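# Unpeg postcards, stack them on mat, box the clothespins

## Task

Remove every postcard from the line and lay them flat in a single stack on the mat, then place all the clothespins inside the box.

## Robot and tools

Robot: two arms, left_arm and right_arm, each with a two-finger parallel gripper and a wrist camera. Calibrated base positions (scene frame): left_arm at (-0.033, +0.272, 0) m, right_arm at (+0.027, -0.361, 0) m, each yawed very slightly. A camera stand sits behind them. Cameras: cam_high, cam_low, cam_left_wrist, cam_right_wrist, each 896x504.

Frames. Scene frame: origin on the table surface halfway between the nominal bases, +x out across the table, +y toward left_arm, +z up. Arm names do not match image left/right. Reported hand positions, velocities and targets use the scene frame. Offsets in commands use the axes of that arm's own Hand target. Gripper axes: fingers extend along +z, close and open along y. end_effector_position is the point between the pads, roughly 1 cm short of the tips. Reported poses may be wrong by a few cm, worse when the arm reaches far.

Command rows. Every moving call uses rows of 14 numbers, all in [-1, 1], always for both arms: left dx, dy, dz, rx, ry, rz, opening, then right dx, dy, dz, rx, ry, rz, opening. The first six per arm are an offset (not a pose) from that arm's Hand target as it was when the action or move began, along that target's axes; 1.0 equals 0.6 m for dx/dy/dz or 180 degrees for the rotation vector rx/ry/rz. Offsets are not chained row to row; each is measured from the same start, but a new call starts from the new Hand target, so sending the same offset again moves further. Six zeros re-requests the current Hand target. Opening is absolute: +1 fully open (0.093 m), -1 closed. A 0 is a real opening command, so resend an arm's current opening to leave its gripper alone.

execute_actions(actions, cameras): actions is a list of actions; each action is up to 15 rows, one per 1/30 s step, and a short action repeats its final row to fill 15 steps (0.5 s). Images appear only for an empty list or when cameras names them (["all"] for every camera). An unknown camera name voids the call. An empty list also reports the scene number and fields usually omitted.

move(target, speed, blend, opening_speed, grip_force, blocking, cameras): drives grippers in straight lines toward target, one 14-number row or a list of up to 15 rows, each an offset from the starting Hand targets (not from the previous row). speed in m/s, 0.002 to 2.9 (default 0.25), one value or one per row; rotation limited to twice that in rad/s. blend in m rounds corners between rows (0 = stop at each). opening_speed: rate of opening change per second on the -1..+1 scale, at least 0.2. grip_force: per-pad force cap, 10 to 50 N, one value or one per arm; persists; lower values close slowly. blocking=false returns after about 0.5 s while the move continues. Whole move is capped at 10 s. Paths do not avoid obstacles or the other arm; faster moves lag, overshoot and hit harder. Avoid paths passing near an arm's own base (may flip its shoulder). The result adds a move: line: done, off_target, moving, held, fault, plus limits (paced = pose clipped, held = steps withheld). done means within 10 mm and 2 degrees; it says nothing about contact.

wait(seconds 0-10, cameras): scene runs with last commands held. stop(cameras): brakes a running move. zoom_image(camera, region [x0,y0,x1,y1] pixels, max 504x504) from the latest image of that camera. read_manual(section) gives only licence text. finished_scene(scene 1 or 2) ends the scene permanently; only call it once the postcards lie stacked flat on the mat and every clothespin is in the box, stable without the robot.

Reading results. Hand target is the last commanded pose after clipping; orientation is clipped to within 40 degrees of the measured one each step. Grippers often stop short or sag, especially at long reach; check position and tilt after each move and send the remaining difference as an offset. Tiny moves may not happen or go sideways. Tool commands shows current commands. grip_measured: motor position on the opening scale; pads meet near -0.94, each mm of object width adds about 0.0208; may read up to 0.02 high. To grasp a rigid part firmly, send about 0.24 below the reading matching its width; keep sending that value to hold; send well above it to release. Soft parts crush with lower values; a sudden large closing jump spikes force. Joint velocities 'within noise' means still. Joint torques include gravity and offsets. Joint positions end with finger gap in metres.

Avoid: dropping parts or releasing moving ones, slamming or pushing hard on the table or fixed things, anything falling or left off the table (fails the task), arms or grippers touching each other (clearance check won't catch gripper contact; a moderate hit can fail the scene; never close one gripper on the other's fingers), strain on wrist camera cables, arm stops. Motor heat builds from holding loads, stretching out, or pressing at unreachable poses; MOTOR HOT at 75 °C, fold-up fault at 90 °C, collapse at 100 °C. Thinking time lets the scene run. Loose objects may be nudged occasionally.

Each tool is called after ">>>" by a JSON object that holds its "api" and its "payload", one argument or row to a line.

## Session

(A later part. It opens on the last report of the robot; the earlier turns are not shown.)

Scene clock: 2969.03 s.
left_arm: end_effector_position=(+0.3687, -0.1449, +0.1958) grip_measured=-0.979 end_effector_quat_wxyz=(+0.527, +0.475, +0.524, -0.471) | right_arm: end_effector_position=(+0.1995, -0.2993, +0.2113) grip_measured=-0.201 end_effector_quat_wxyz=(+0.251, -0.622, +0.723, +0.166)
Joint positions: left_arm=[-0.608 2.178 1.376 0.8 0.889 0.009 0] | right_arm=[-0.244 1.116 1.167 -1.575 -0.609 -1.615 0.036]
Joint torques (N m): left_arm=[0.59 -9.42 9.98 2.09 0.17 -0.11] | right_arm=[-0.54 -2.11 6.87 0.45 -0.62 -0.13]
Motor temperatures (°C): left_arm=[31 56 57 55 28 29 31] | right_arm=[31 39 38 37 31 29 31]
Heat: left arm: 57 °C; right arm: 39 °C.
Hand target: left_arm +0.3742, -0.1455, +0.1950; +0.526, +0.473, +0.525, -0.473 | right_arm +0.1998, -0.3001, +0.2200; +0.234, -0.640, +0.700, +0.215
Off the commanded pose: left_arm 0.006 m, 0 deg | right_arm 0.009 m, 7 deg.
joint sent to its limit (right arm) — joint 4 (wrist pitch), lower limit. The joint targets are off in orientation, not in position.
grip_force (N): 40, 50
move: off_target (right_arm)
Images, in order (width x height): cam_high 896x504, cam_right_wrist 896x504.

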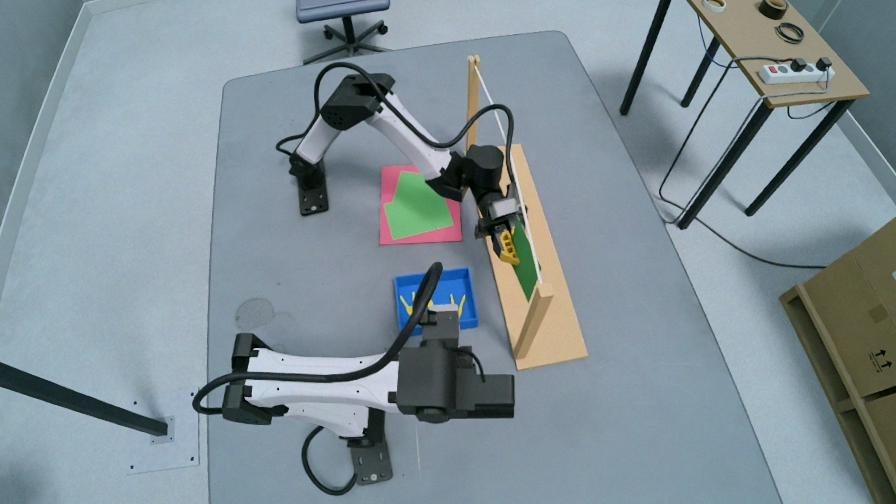

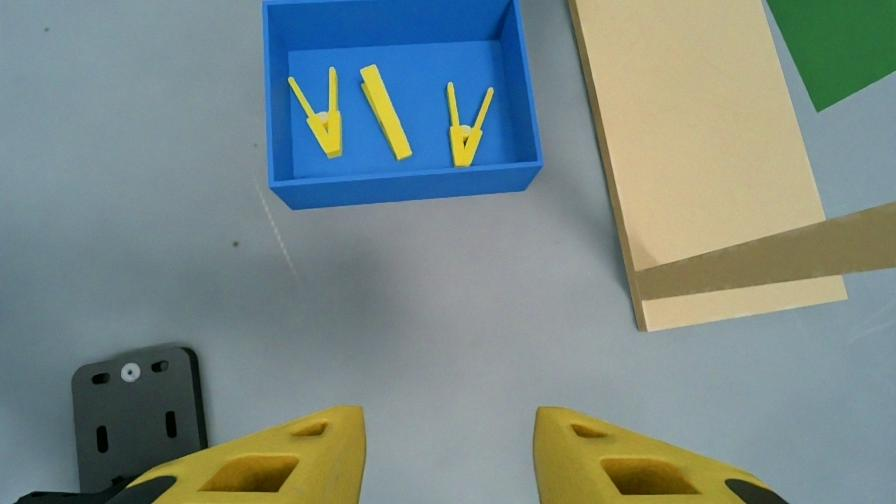

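>>> {"api": "move", "payload": {
  "target": [
    [0,-0.1326,-0.014,0,0,0,-1,0,0,0,0,0,0,-0.2],
    [-0.0667,-0.1225,-0.173,0,0,0,-1,0,0,0,0,0,0,-0.2],
    [-0.075,-0.1763,-0.5387,-0.0696,0.1214,-0.4863,-1,0,0,0,0,0,0,-0.2]
  ],
  "speed": [0.1,0.2,0.25],
  "blend": [0.03,0.03,0],
  "cameras": ["cam_high","cam_left_wrist","cam_low"]
}}

Scene clock: 3009.70 s.
left_arm: end_effector_position=(+0.2331, +0.1627, +0.2357) grip_measured=-0.979 end_effector_quat_wxyz=(+0.018, -0.028, +0.830, -0.556) | right_arm: end_effector_position=(+0.1994, -0.2993, +0.2113) grip_measured=-0.201 end_effector_quat_wxyz=(+0.251, -0.622, +0.723, +0.166)
Joint positions: left_arm=[0.146 1.6 1.335 -1.572 1.166 0.287 0] | right_arm=[-0.244 1.116 1.167 -1.576 -0.609 -1.616 0.036]
Joint torques (N m): left_arm=[0.49 -5.12 8.61 -0.12 0.64 0.18] | right_arm=[-0.51 -2.11 6.87 0.43 -0.62 -0.12]
Motor temperatures (°C): left_arm=[31 55 57 54 29 29 31] | right_arm=[31 37 41 35 31 29 30]
Heat: left arm: 57 °C; right arm: 41 °C.
Hand target: left_arm +0.2349, +0.1648, +0.2397; +0.000, +0.000, +0.829, -0.559 | right_arm +0.1998, -0.3001, +0.2200; +0.234, -0.640, +0.700, +0.215
Off the commanded pose: left_arm 0.005 m, 4 deg | right_arm 0.009 m, 7 deg.
joint sent to its limit (left arm) — joint 4 (wrist pitch), lower limit. The joint targets are off in orientation, not in position.
joint sent to its limit (right arm) — joint 4 (wrist pitch), lower limit. The joint targets are off in orientation, not in position.
grip_force (N): 40, 50
move: off_target (left_arm, right_arm)
Images, in order (width x height): cam_high 896x504, cam_low 896x504, cam_left_wrist 896x504.

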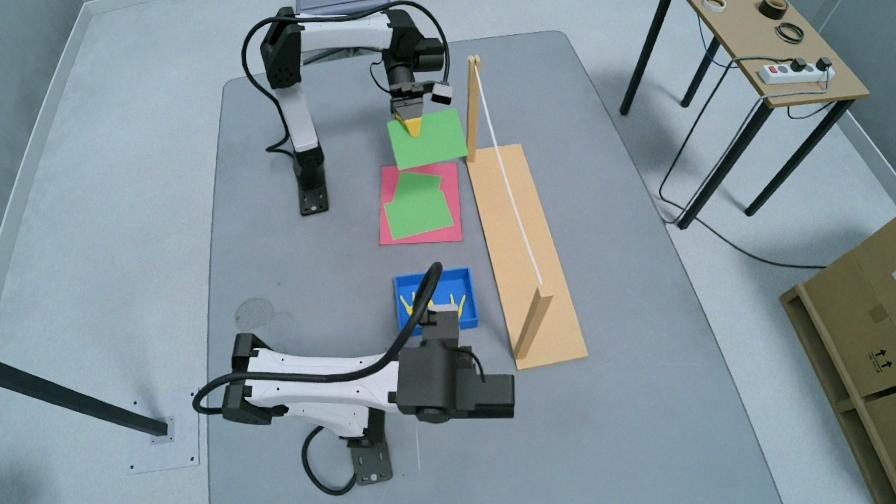

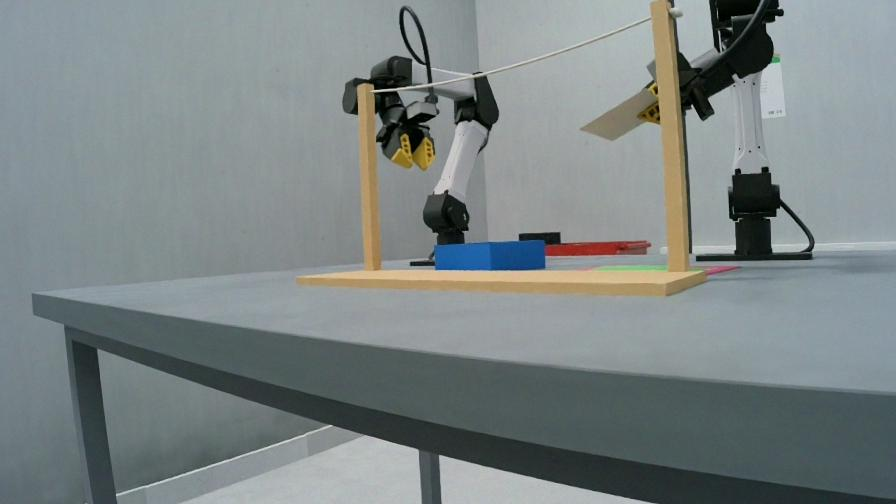

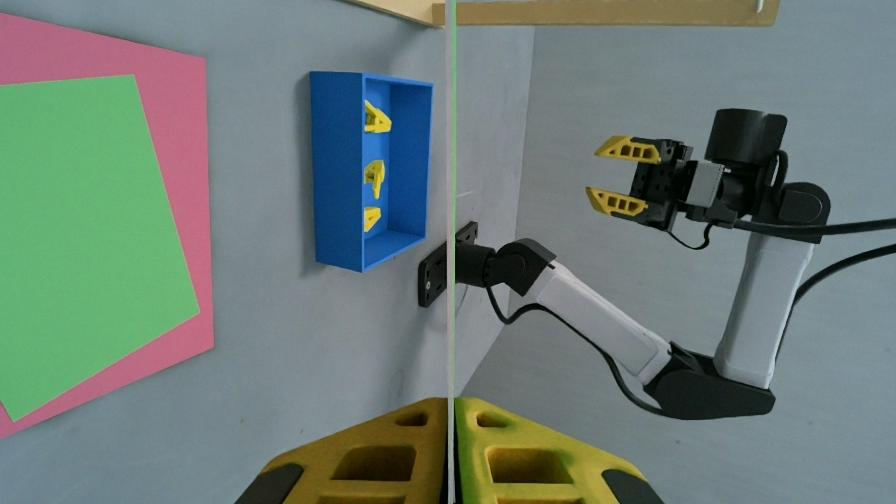

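>>> {"api": "move", "payload": {
  "target": [0.0448,0.2227,0.0716,0,0,0,-1,0,0,0,0,0,0,-0.2],
  "speed": 0.15,
  "cameras": ["cam_high","cam_left_wrist"]
}}

>>> {"api": "zoom_image", "payload": {
  "camera": "cam_high",
  "region": [340, 90, 500, 280]
}}

Scene clock: 3030.20 s.
left_arm: end_effector_position=(+0.2080, +0.1733, +0.1032) grip_measured=-0.979 end_effector_quat_wxyz=(-0.005, -0.006, +0.828, -0.561) | right_arm: end_effector_position=(+0.1994, -0.2993, +0.2113) grip_measured=-0.201 end_effector_quat_wxyz=(+0.251, -0.622, +0.723, +0.166)
Joint positions: left_arm=[0.203 1.79 0.952 -1.265 1.127 0.56 0] | right_arm=[-0.244 1.116 1.167 -1.576 -0.609 -1.616 0.036]
Joint torques (N m): left_arm=[0.5 -5.27 5.01 -0.46 0.63 0.22] | right_arm=[-0.51 -2.11 6.89 0.43 -0.61 -0.13]
Motor temperatures (°C): left_arm=[31 50 58 48 29 29 31] | right_arm=[31 37 41 34 31 29 30]
Heat: left arm: 58 °C; right arm: 41 °C.
Hand target: left_arm +0.2082, +0.1750, +0.0998; +0.001, +0.000, +0.829, -0.559 | right_arm +0.1998, -0.3001, +0.2200; +0.234, -0.640, +0.700, +0.215
Off the commanded pose: left_arm 0.004 m, 1 deg | right_arm 0.009 m, 7 deg.
joint sent to its limit (right arm) — joint 4 (wrist pitch), lower limit. The joint targets are off in orientation, not in position.
grip_force (N): 40, 50
move: off_target (right_arm)
Images, in order (width x height): cam_high 896x504, cam_left_wrist 896x504.

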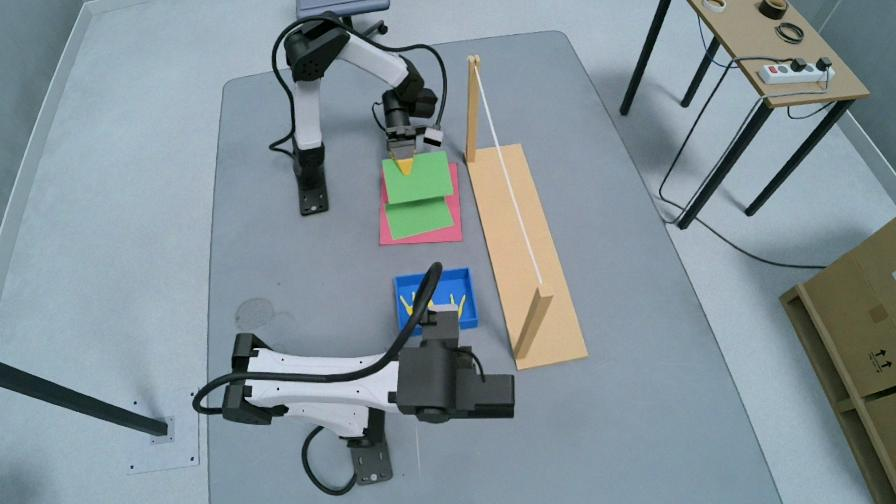

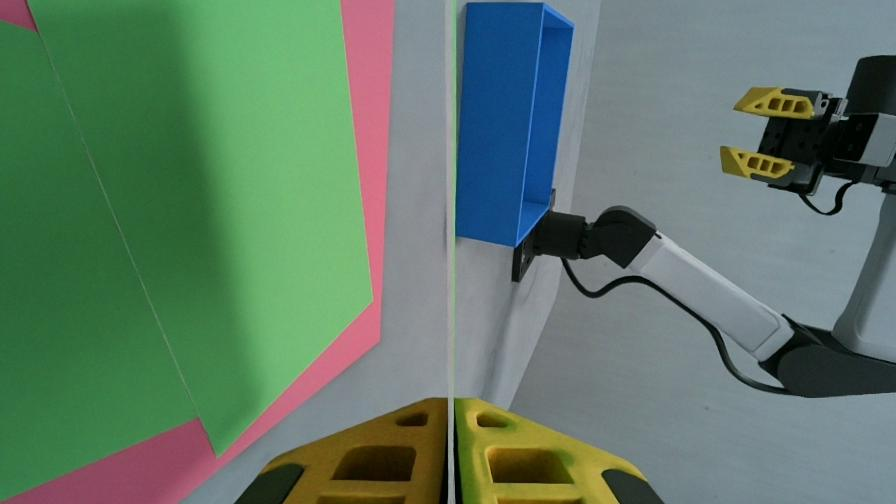

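Scaled by 2.653.

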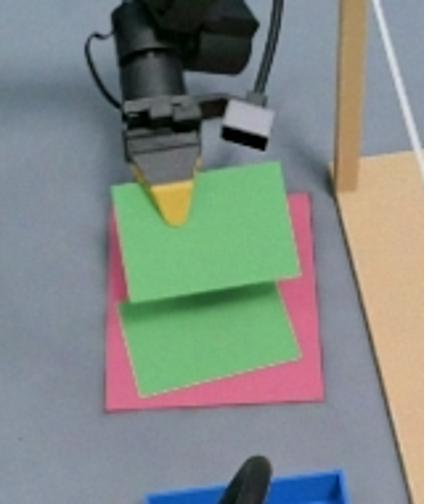

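>>> {"api": "move", "payload": {
  "target": [
    [-0.01,0.0664,0.0358,0,0,0,-1,0,0,0,0,0,0,-0.2],
    [-0.01,0.0896,0.0452,0,0,0,-1,0,0,0,0,0,0,-0.2]
  ],
  "speed": [0.1,0.05],
  "blend": [0.01,0],
  "cameras": ["cam_high","cam_left_wrist"]
}}

>>> {"api": "zoom_image", "payload": {
  "camera": "cam_high",
  "region": [340, 90, 500, 280]
}}

Scene clock: 3052.60 s.
left_arm: end_effector_position=(+0.2153, +0.1720, +0.0422) grip_measured=-0.979 end_effector_quat_wxyz=(+0.005, +0.005, +0.831, -0.557) | right_arm: end_effector_position=(+0.1994, -0.2993, +0.2113) grip_measured=-0.201 end_effector_quat_wxyz=(+0.251, -0.622, +0.723, +0.166)
Joint positions: left_arm=[0.189 1.955 0.882 -0.983 1.127 0.542 0] | right_arm=[-0.244 1.116 1.167 -1.576 -0.609 -1.616 0.036]
Joint torques (N m): left_arm=[-0.12 -5.64 3.58 -0.32 0.74 -0.13] | right_arm=[-0.5 -2.11 6.89 0.43 -0.61 -0.13]
Motor temperatures (°C): left_arm=[31 48 55 45 29 29 31] | right_arm=[31 37 41 34 31 29 30]
Heat: left arm: 55 °C; right arm: 41 °C.
Hand target: left_arm +0.2142, +0.1700, +0.0398; +0.000, +0.000, +0.829, -0.559 | right_arm +0.1998, -0.3001, +0.2200; +0.234, -0.640, +0.700, +0.215
Off the commanded pose: left_arm 0.003 m, 1 deg | right_arm 0.009 m, 7 deg.
joint sent to its limit (right arm) — joint 4 (wrist pitch), lower limit. The joint targets are off in orientation, not in position.
grip_force (N): 40, 50
move: off_target (right_arm); blend cut to 0.0075 m at target 1
Images, in order (width x height): cam_high 896x504, cam_left_wrist 896x504.

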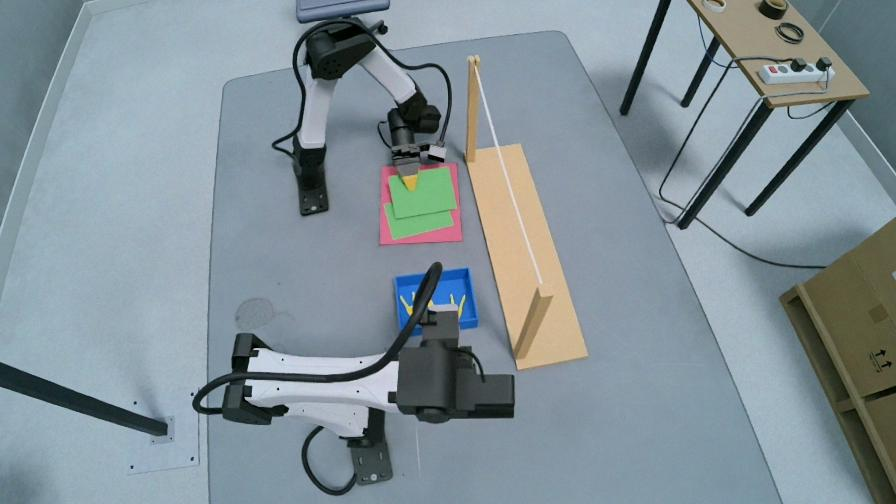

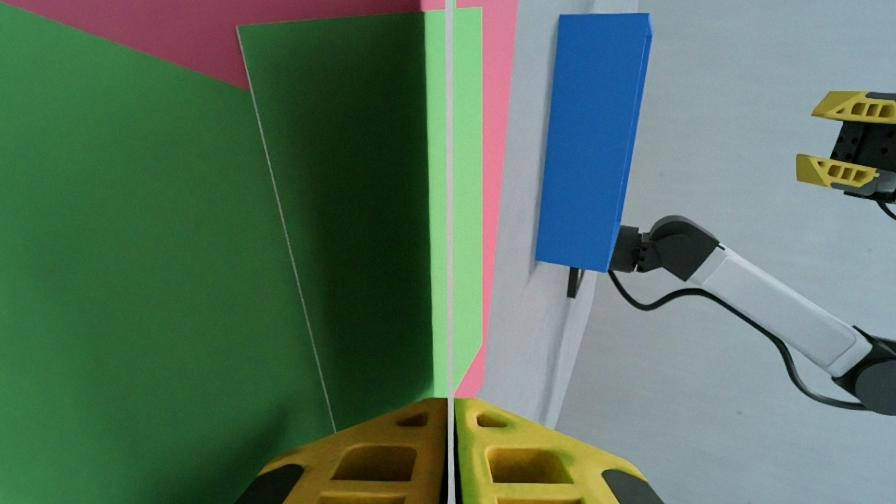

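Scaled by 2.653.

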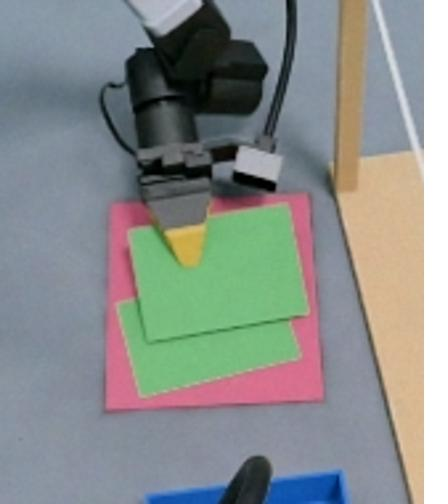

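>>> {"api": "move", "payload": {
  "target": [
    [0.0033,-0.0235,0.0049,0,0,0,-1,0,0,0,0,0,0,-0.2],
    [0.0033,-0.0285,0.0172,0,0,0,-1,0,0,0,0,0,0,-0.2],
    [0.0033,-0.0053,0.0266,0,0,0,-1,0,0,0,0,0,0,-0.2]
  ],
  "speed": 0.06,
  "blend": [0.003,0.003,0],
  "cameras": ["cam_high","cam_left_wrist","cam_low"]
}}

>>> {"api": "zoom_image", "payload": {
  "camera": "cam_high",
  "region": [340, 90, 500, 280]
}}

>>> {"api": "zoom_image", "payload": {
  "camera": "cam_low",
  "region": [540, 180, 800, 290]
}}

Scene clock: 3067.70 s.
left_arm: end_effector_position=(+0.2133, +0.1556, +0.0387) grip_measured=-0.979 end_effector_quat_wxyz=(+0.004, +0.006, +0.831, -0.555) | right_arm: end_effector_position=(+0.1994, -0.2993, +0.2113) grip_measured=-0.201 end_effector_quat_wxyz=(+0.251, -0.622, +0.723, +0.166)
Joint positions: left_arm=[0.126 1.916 0.825 -0.842 1.149 0.408 0] | right_arm=[-0.244 1.116 1.167 -1.576 -0.609 -1.616 0.036]
Joint torques (N m): left_arm=[0.1 -5.38 3.77 -0.08 0.84 -0.1] | right_arm=[-0.51 -2.11 6.89 0.43 -0.61 -0.13]
Heat: left arm: 53 °C; right arm: 41 °C.
Hand target: left_arm +0.2122, +0.1540, +0.0368; +0.000, +0.000, +0.829, -0.559 | right_arm +0.1998, -0.3001, +0.2200; +0.234, -0.640, +0.700, +0.215
Off the commanded pose: left_arm 0.003 m, 1 deg | right_arm 0.009 m, 7 deg.
joint sent to its limit (right arm) — joint 4 (wrist pitch), lower limit. The joint targets are off in orientation, not in position.
grip_force (N): 40, 50
move: off_target (right_arm)
Images, in order (width x height): cam_high 896x504, cam_low 896x504, cam_left_wrist 896x504.

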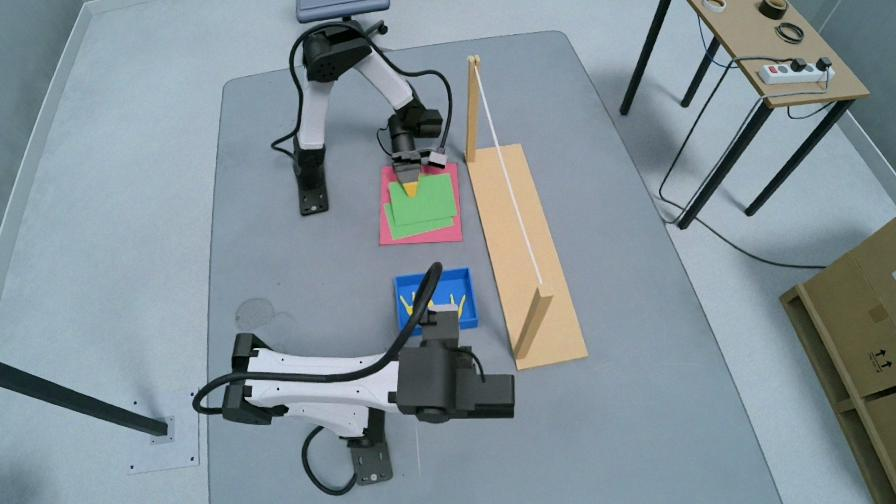

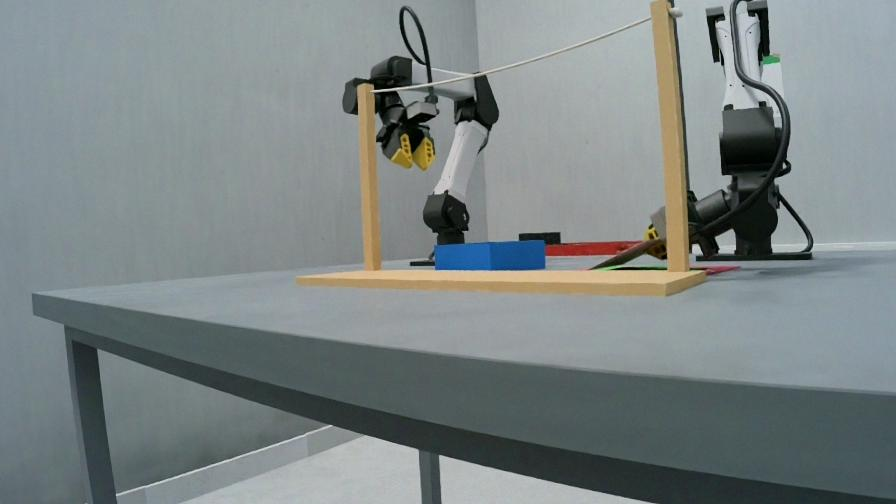

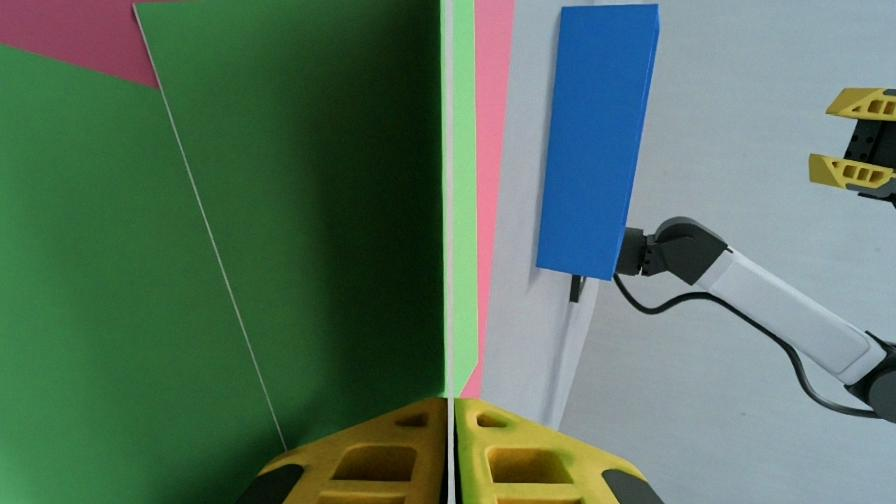

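Scaled by 2.653.

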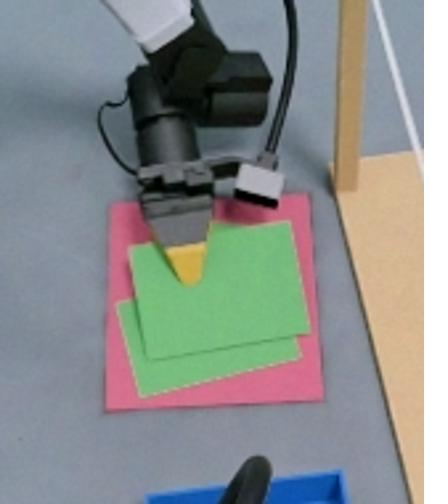

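Scaled by 1.938.

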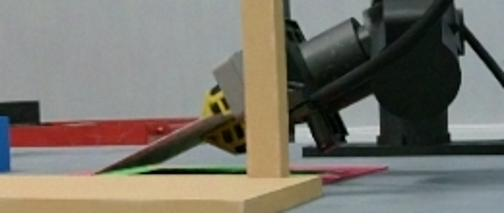

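>>> {"api": "move", "payload": {
  "target": [0,-0.0093,-0.0037,0,0,0,-0.6,0,0,0,0,0,0,-0.2],
  "speed": 0.05,
  "opening_speed": 0.2,
  "cameras": ["cam_high","cam_left_wrist","cam_low"]
}}

>>> {"api": "zoom_image", "payload": {
  "camera": "cam_high",
  "region": [340, 90, 500, 280]
}}

>>> {"api": "zoom_image", "payload": {
  "camera": "cam_low",
  "region": [540, 180, 800, 290]
}}

Scene clock: 3083.27 s.
left_arm: end_effector_position=(+0.2128, +0.1555, +0.0389) grip_measured=-0.602 end_effector_quat_wxyz=(+0.002, +0.004, +0.831, -0.556) | right_arm: end_effector_position=(+0.1994, -0.2993, +0.2113) grip_measured=-0.201 end_effector_quat_wxyz=(+0.251, -0.622, +0.723, +0.166)
Joint positions: left_arm=[0.126 1.916 0.825 -0.845 1.15 0.405 0.016] | right_arm=[-0.244 1.116 1.167 -1.576 -0.609 -1.616 0.036]
Joint torques (N m): left_arm=[-0.31 -7.02 4.31 -0.27 0.7 -0.08] | right_arm=[-0.51 -2.11 6.89 0.44 -0.61 -0.13]
Heat: left arm: 52 °C; right arm: 41 °C.
Hand target: left_arm +0.2122, +0.1539, +0.0428; +0.000, +0.000, +0.829, -0.559 | right_arm +0.1998, -0.3001, +0.2200; +0.234, -0.640, +0.700, +0.215
Off the commanded pose: left_arm 0.004 m, 1 deg | right_arm 0.009 m, 7 deg.
joint sent to its limit (right arm) — joint 4 (wrist pitch), lower limit. The joint targets are off in orientation, not in position.
grip_force (N): 40, 50
move: off_target (right_arm)
Images, in order (width x height): cam_high 896x504, cam_low 896x504, cam_left_wrist 896x504.

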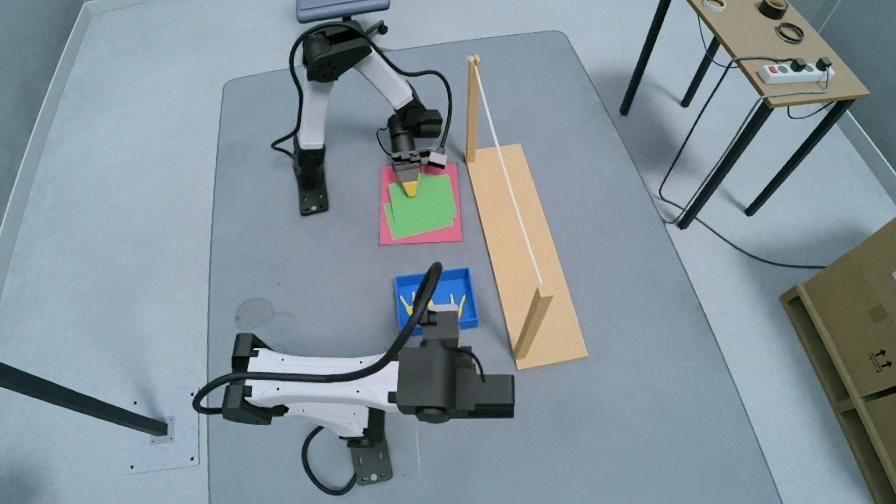

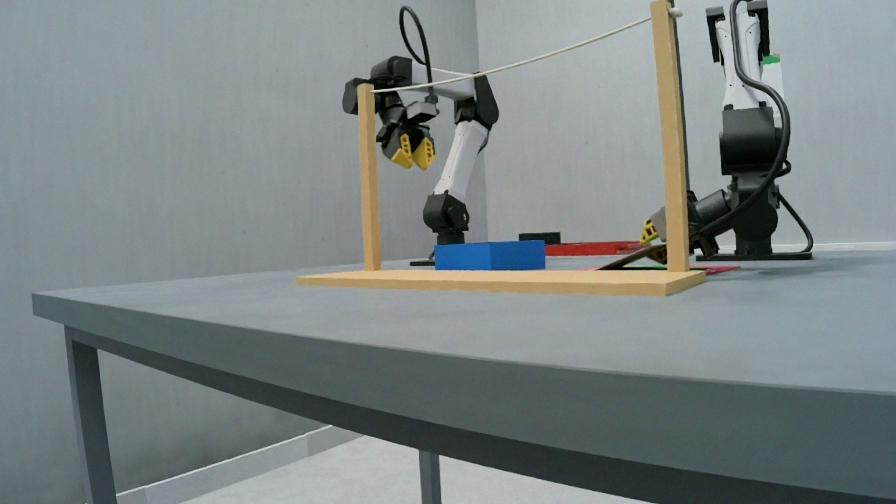

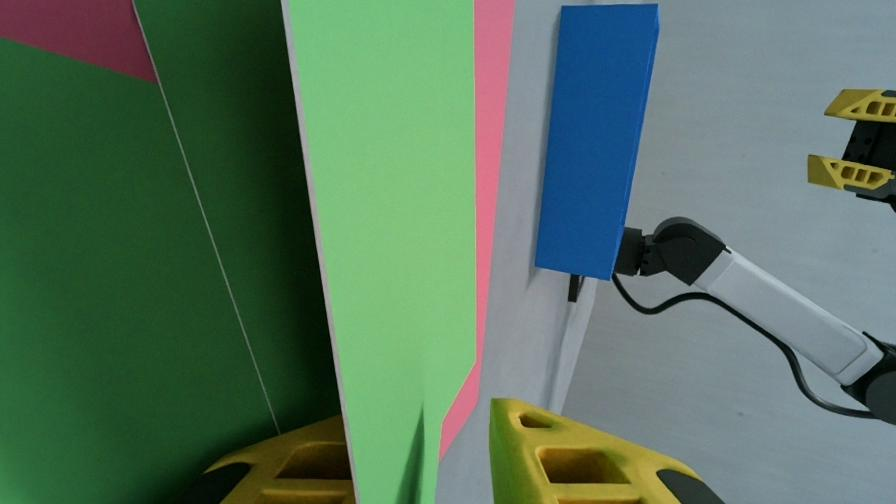

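Scaled by 2.653.

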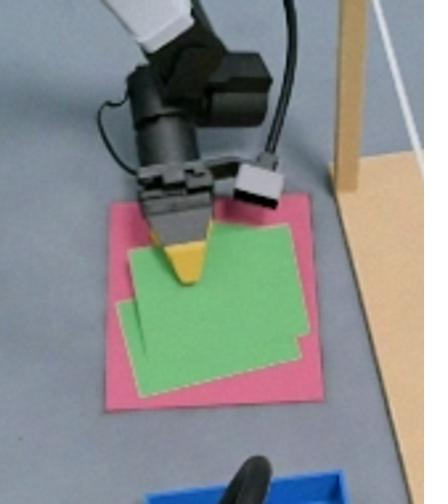

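Scaled by 1.938.

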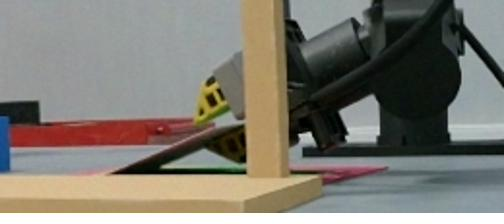

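>>> {"api": "move", "payload": {
  "target": [
    [0,-0.0093,-0.0037,0,0,0,-0.6,0,0,0,0,0,0,-0.2],
    [0,-0.0093,-0.14,0,0,0,-0.6,0,0,0,0,0,0,-0.2]
  ],
  "speed": 0.08,
  "blend": [0.003,0],
  "cameras": ["cam_high","cam_left_wrist","cam_low"]
}}

>>> {"api": "zoom_image", "payload": {
  "camera": "cam_high",
  "region": [340, 90, 500, 280]
}}

Scene clock: 3094.03 s.
left_arm: end_effector_position=(+0.2100, +0.2275, +0.0801) grip_measured=-0.602 end_effector_quat_wxyz=(-0.002, -0.010, +0.828, -0.561) | right_arm: end_effector_position=(+0.1994, -0.2993, +0.2113) grip_measured=-0.201 end_effector_quat_wxyz=(+0.251, -0.622, +0.723, +0.166)
Joint positions: left_arm=[0.401 1.985 1.05 -1.44 1.009 0.871 0.016] | right_arm=[-0.244 1.116 1.167 -1.576 -0.609 -1.616 0.036]
Joint torques (N m): left_arm=[0.43 -5.94 6.02 -1.1 0.43 0.3] | right_arm=[-0.53 -2.11 6.89 0.43 -0.61 -0.13]
Heat: left arm: 51 °C; right arm: 41 °C.
Hand target: left_arm +0.2122, +0.2297, +0.0794; +0.000, +0.000, +0.829, -0.559 | right_arm +0.1998, -0.3001, +0.2200; +0.234, -0.640, +0.700, +0.215
Off the commanded pose: left_arm 0.003 m, 1 deg | right_arm 0.009 m, 7 deg.
joint sent to its limit (right arm) — joint 4 (wrist pitch), lower limit. The joint targets are off in orientation, not in position.
grip_force (N): 40, 50
move: off_target (right_arm)
Images, in order (width x height): cam_high 896x504, cam_low 896x504, cam_left_wrist 896x504.

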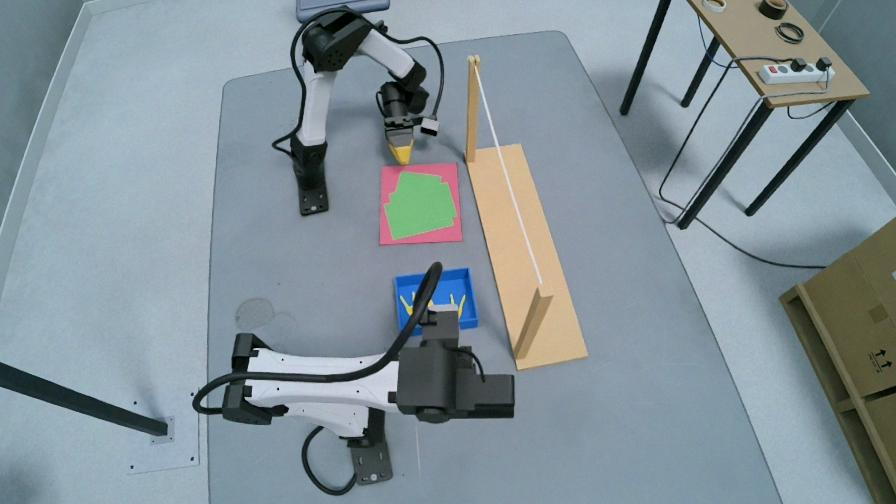

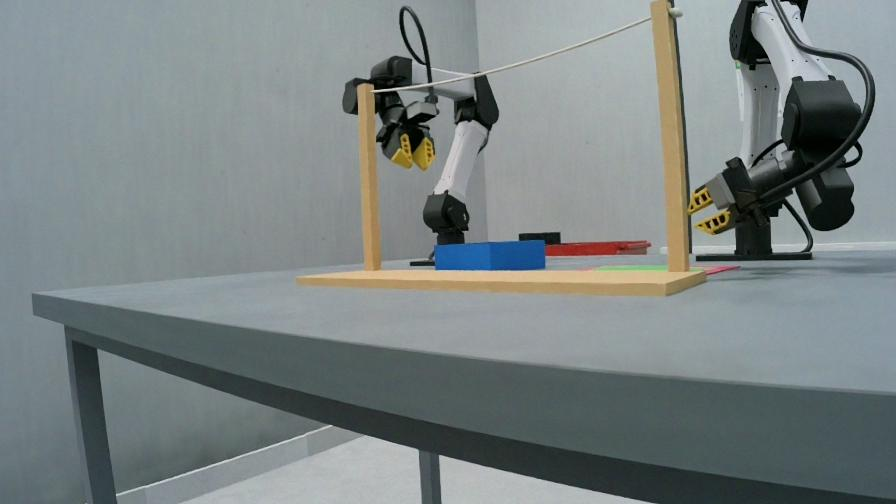

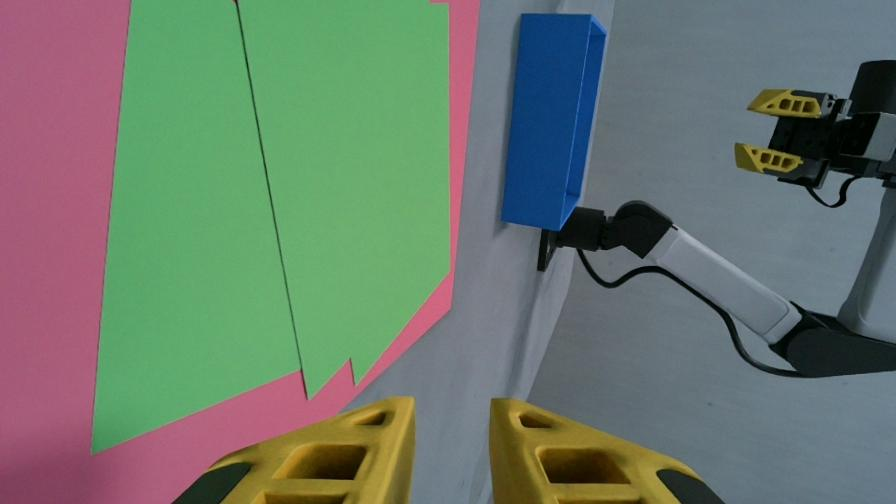

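Scaled by 2.653.

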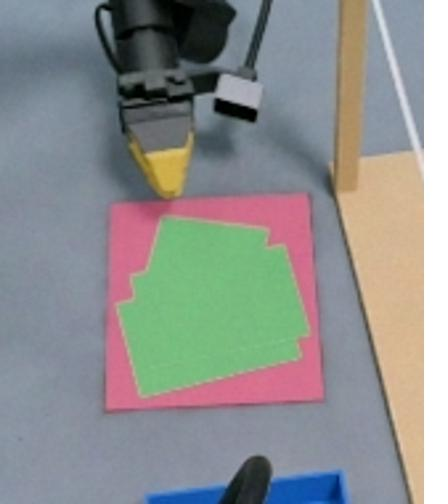

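>>> {"api": "finished_scene", "payload": {
  "scene": 1
}}

The scene is finished: the task was done.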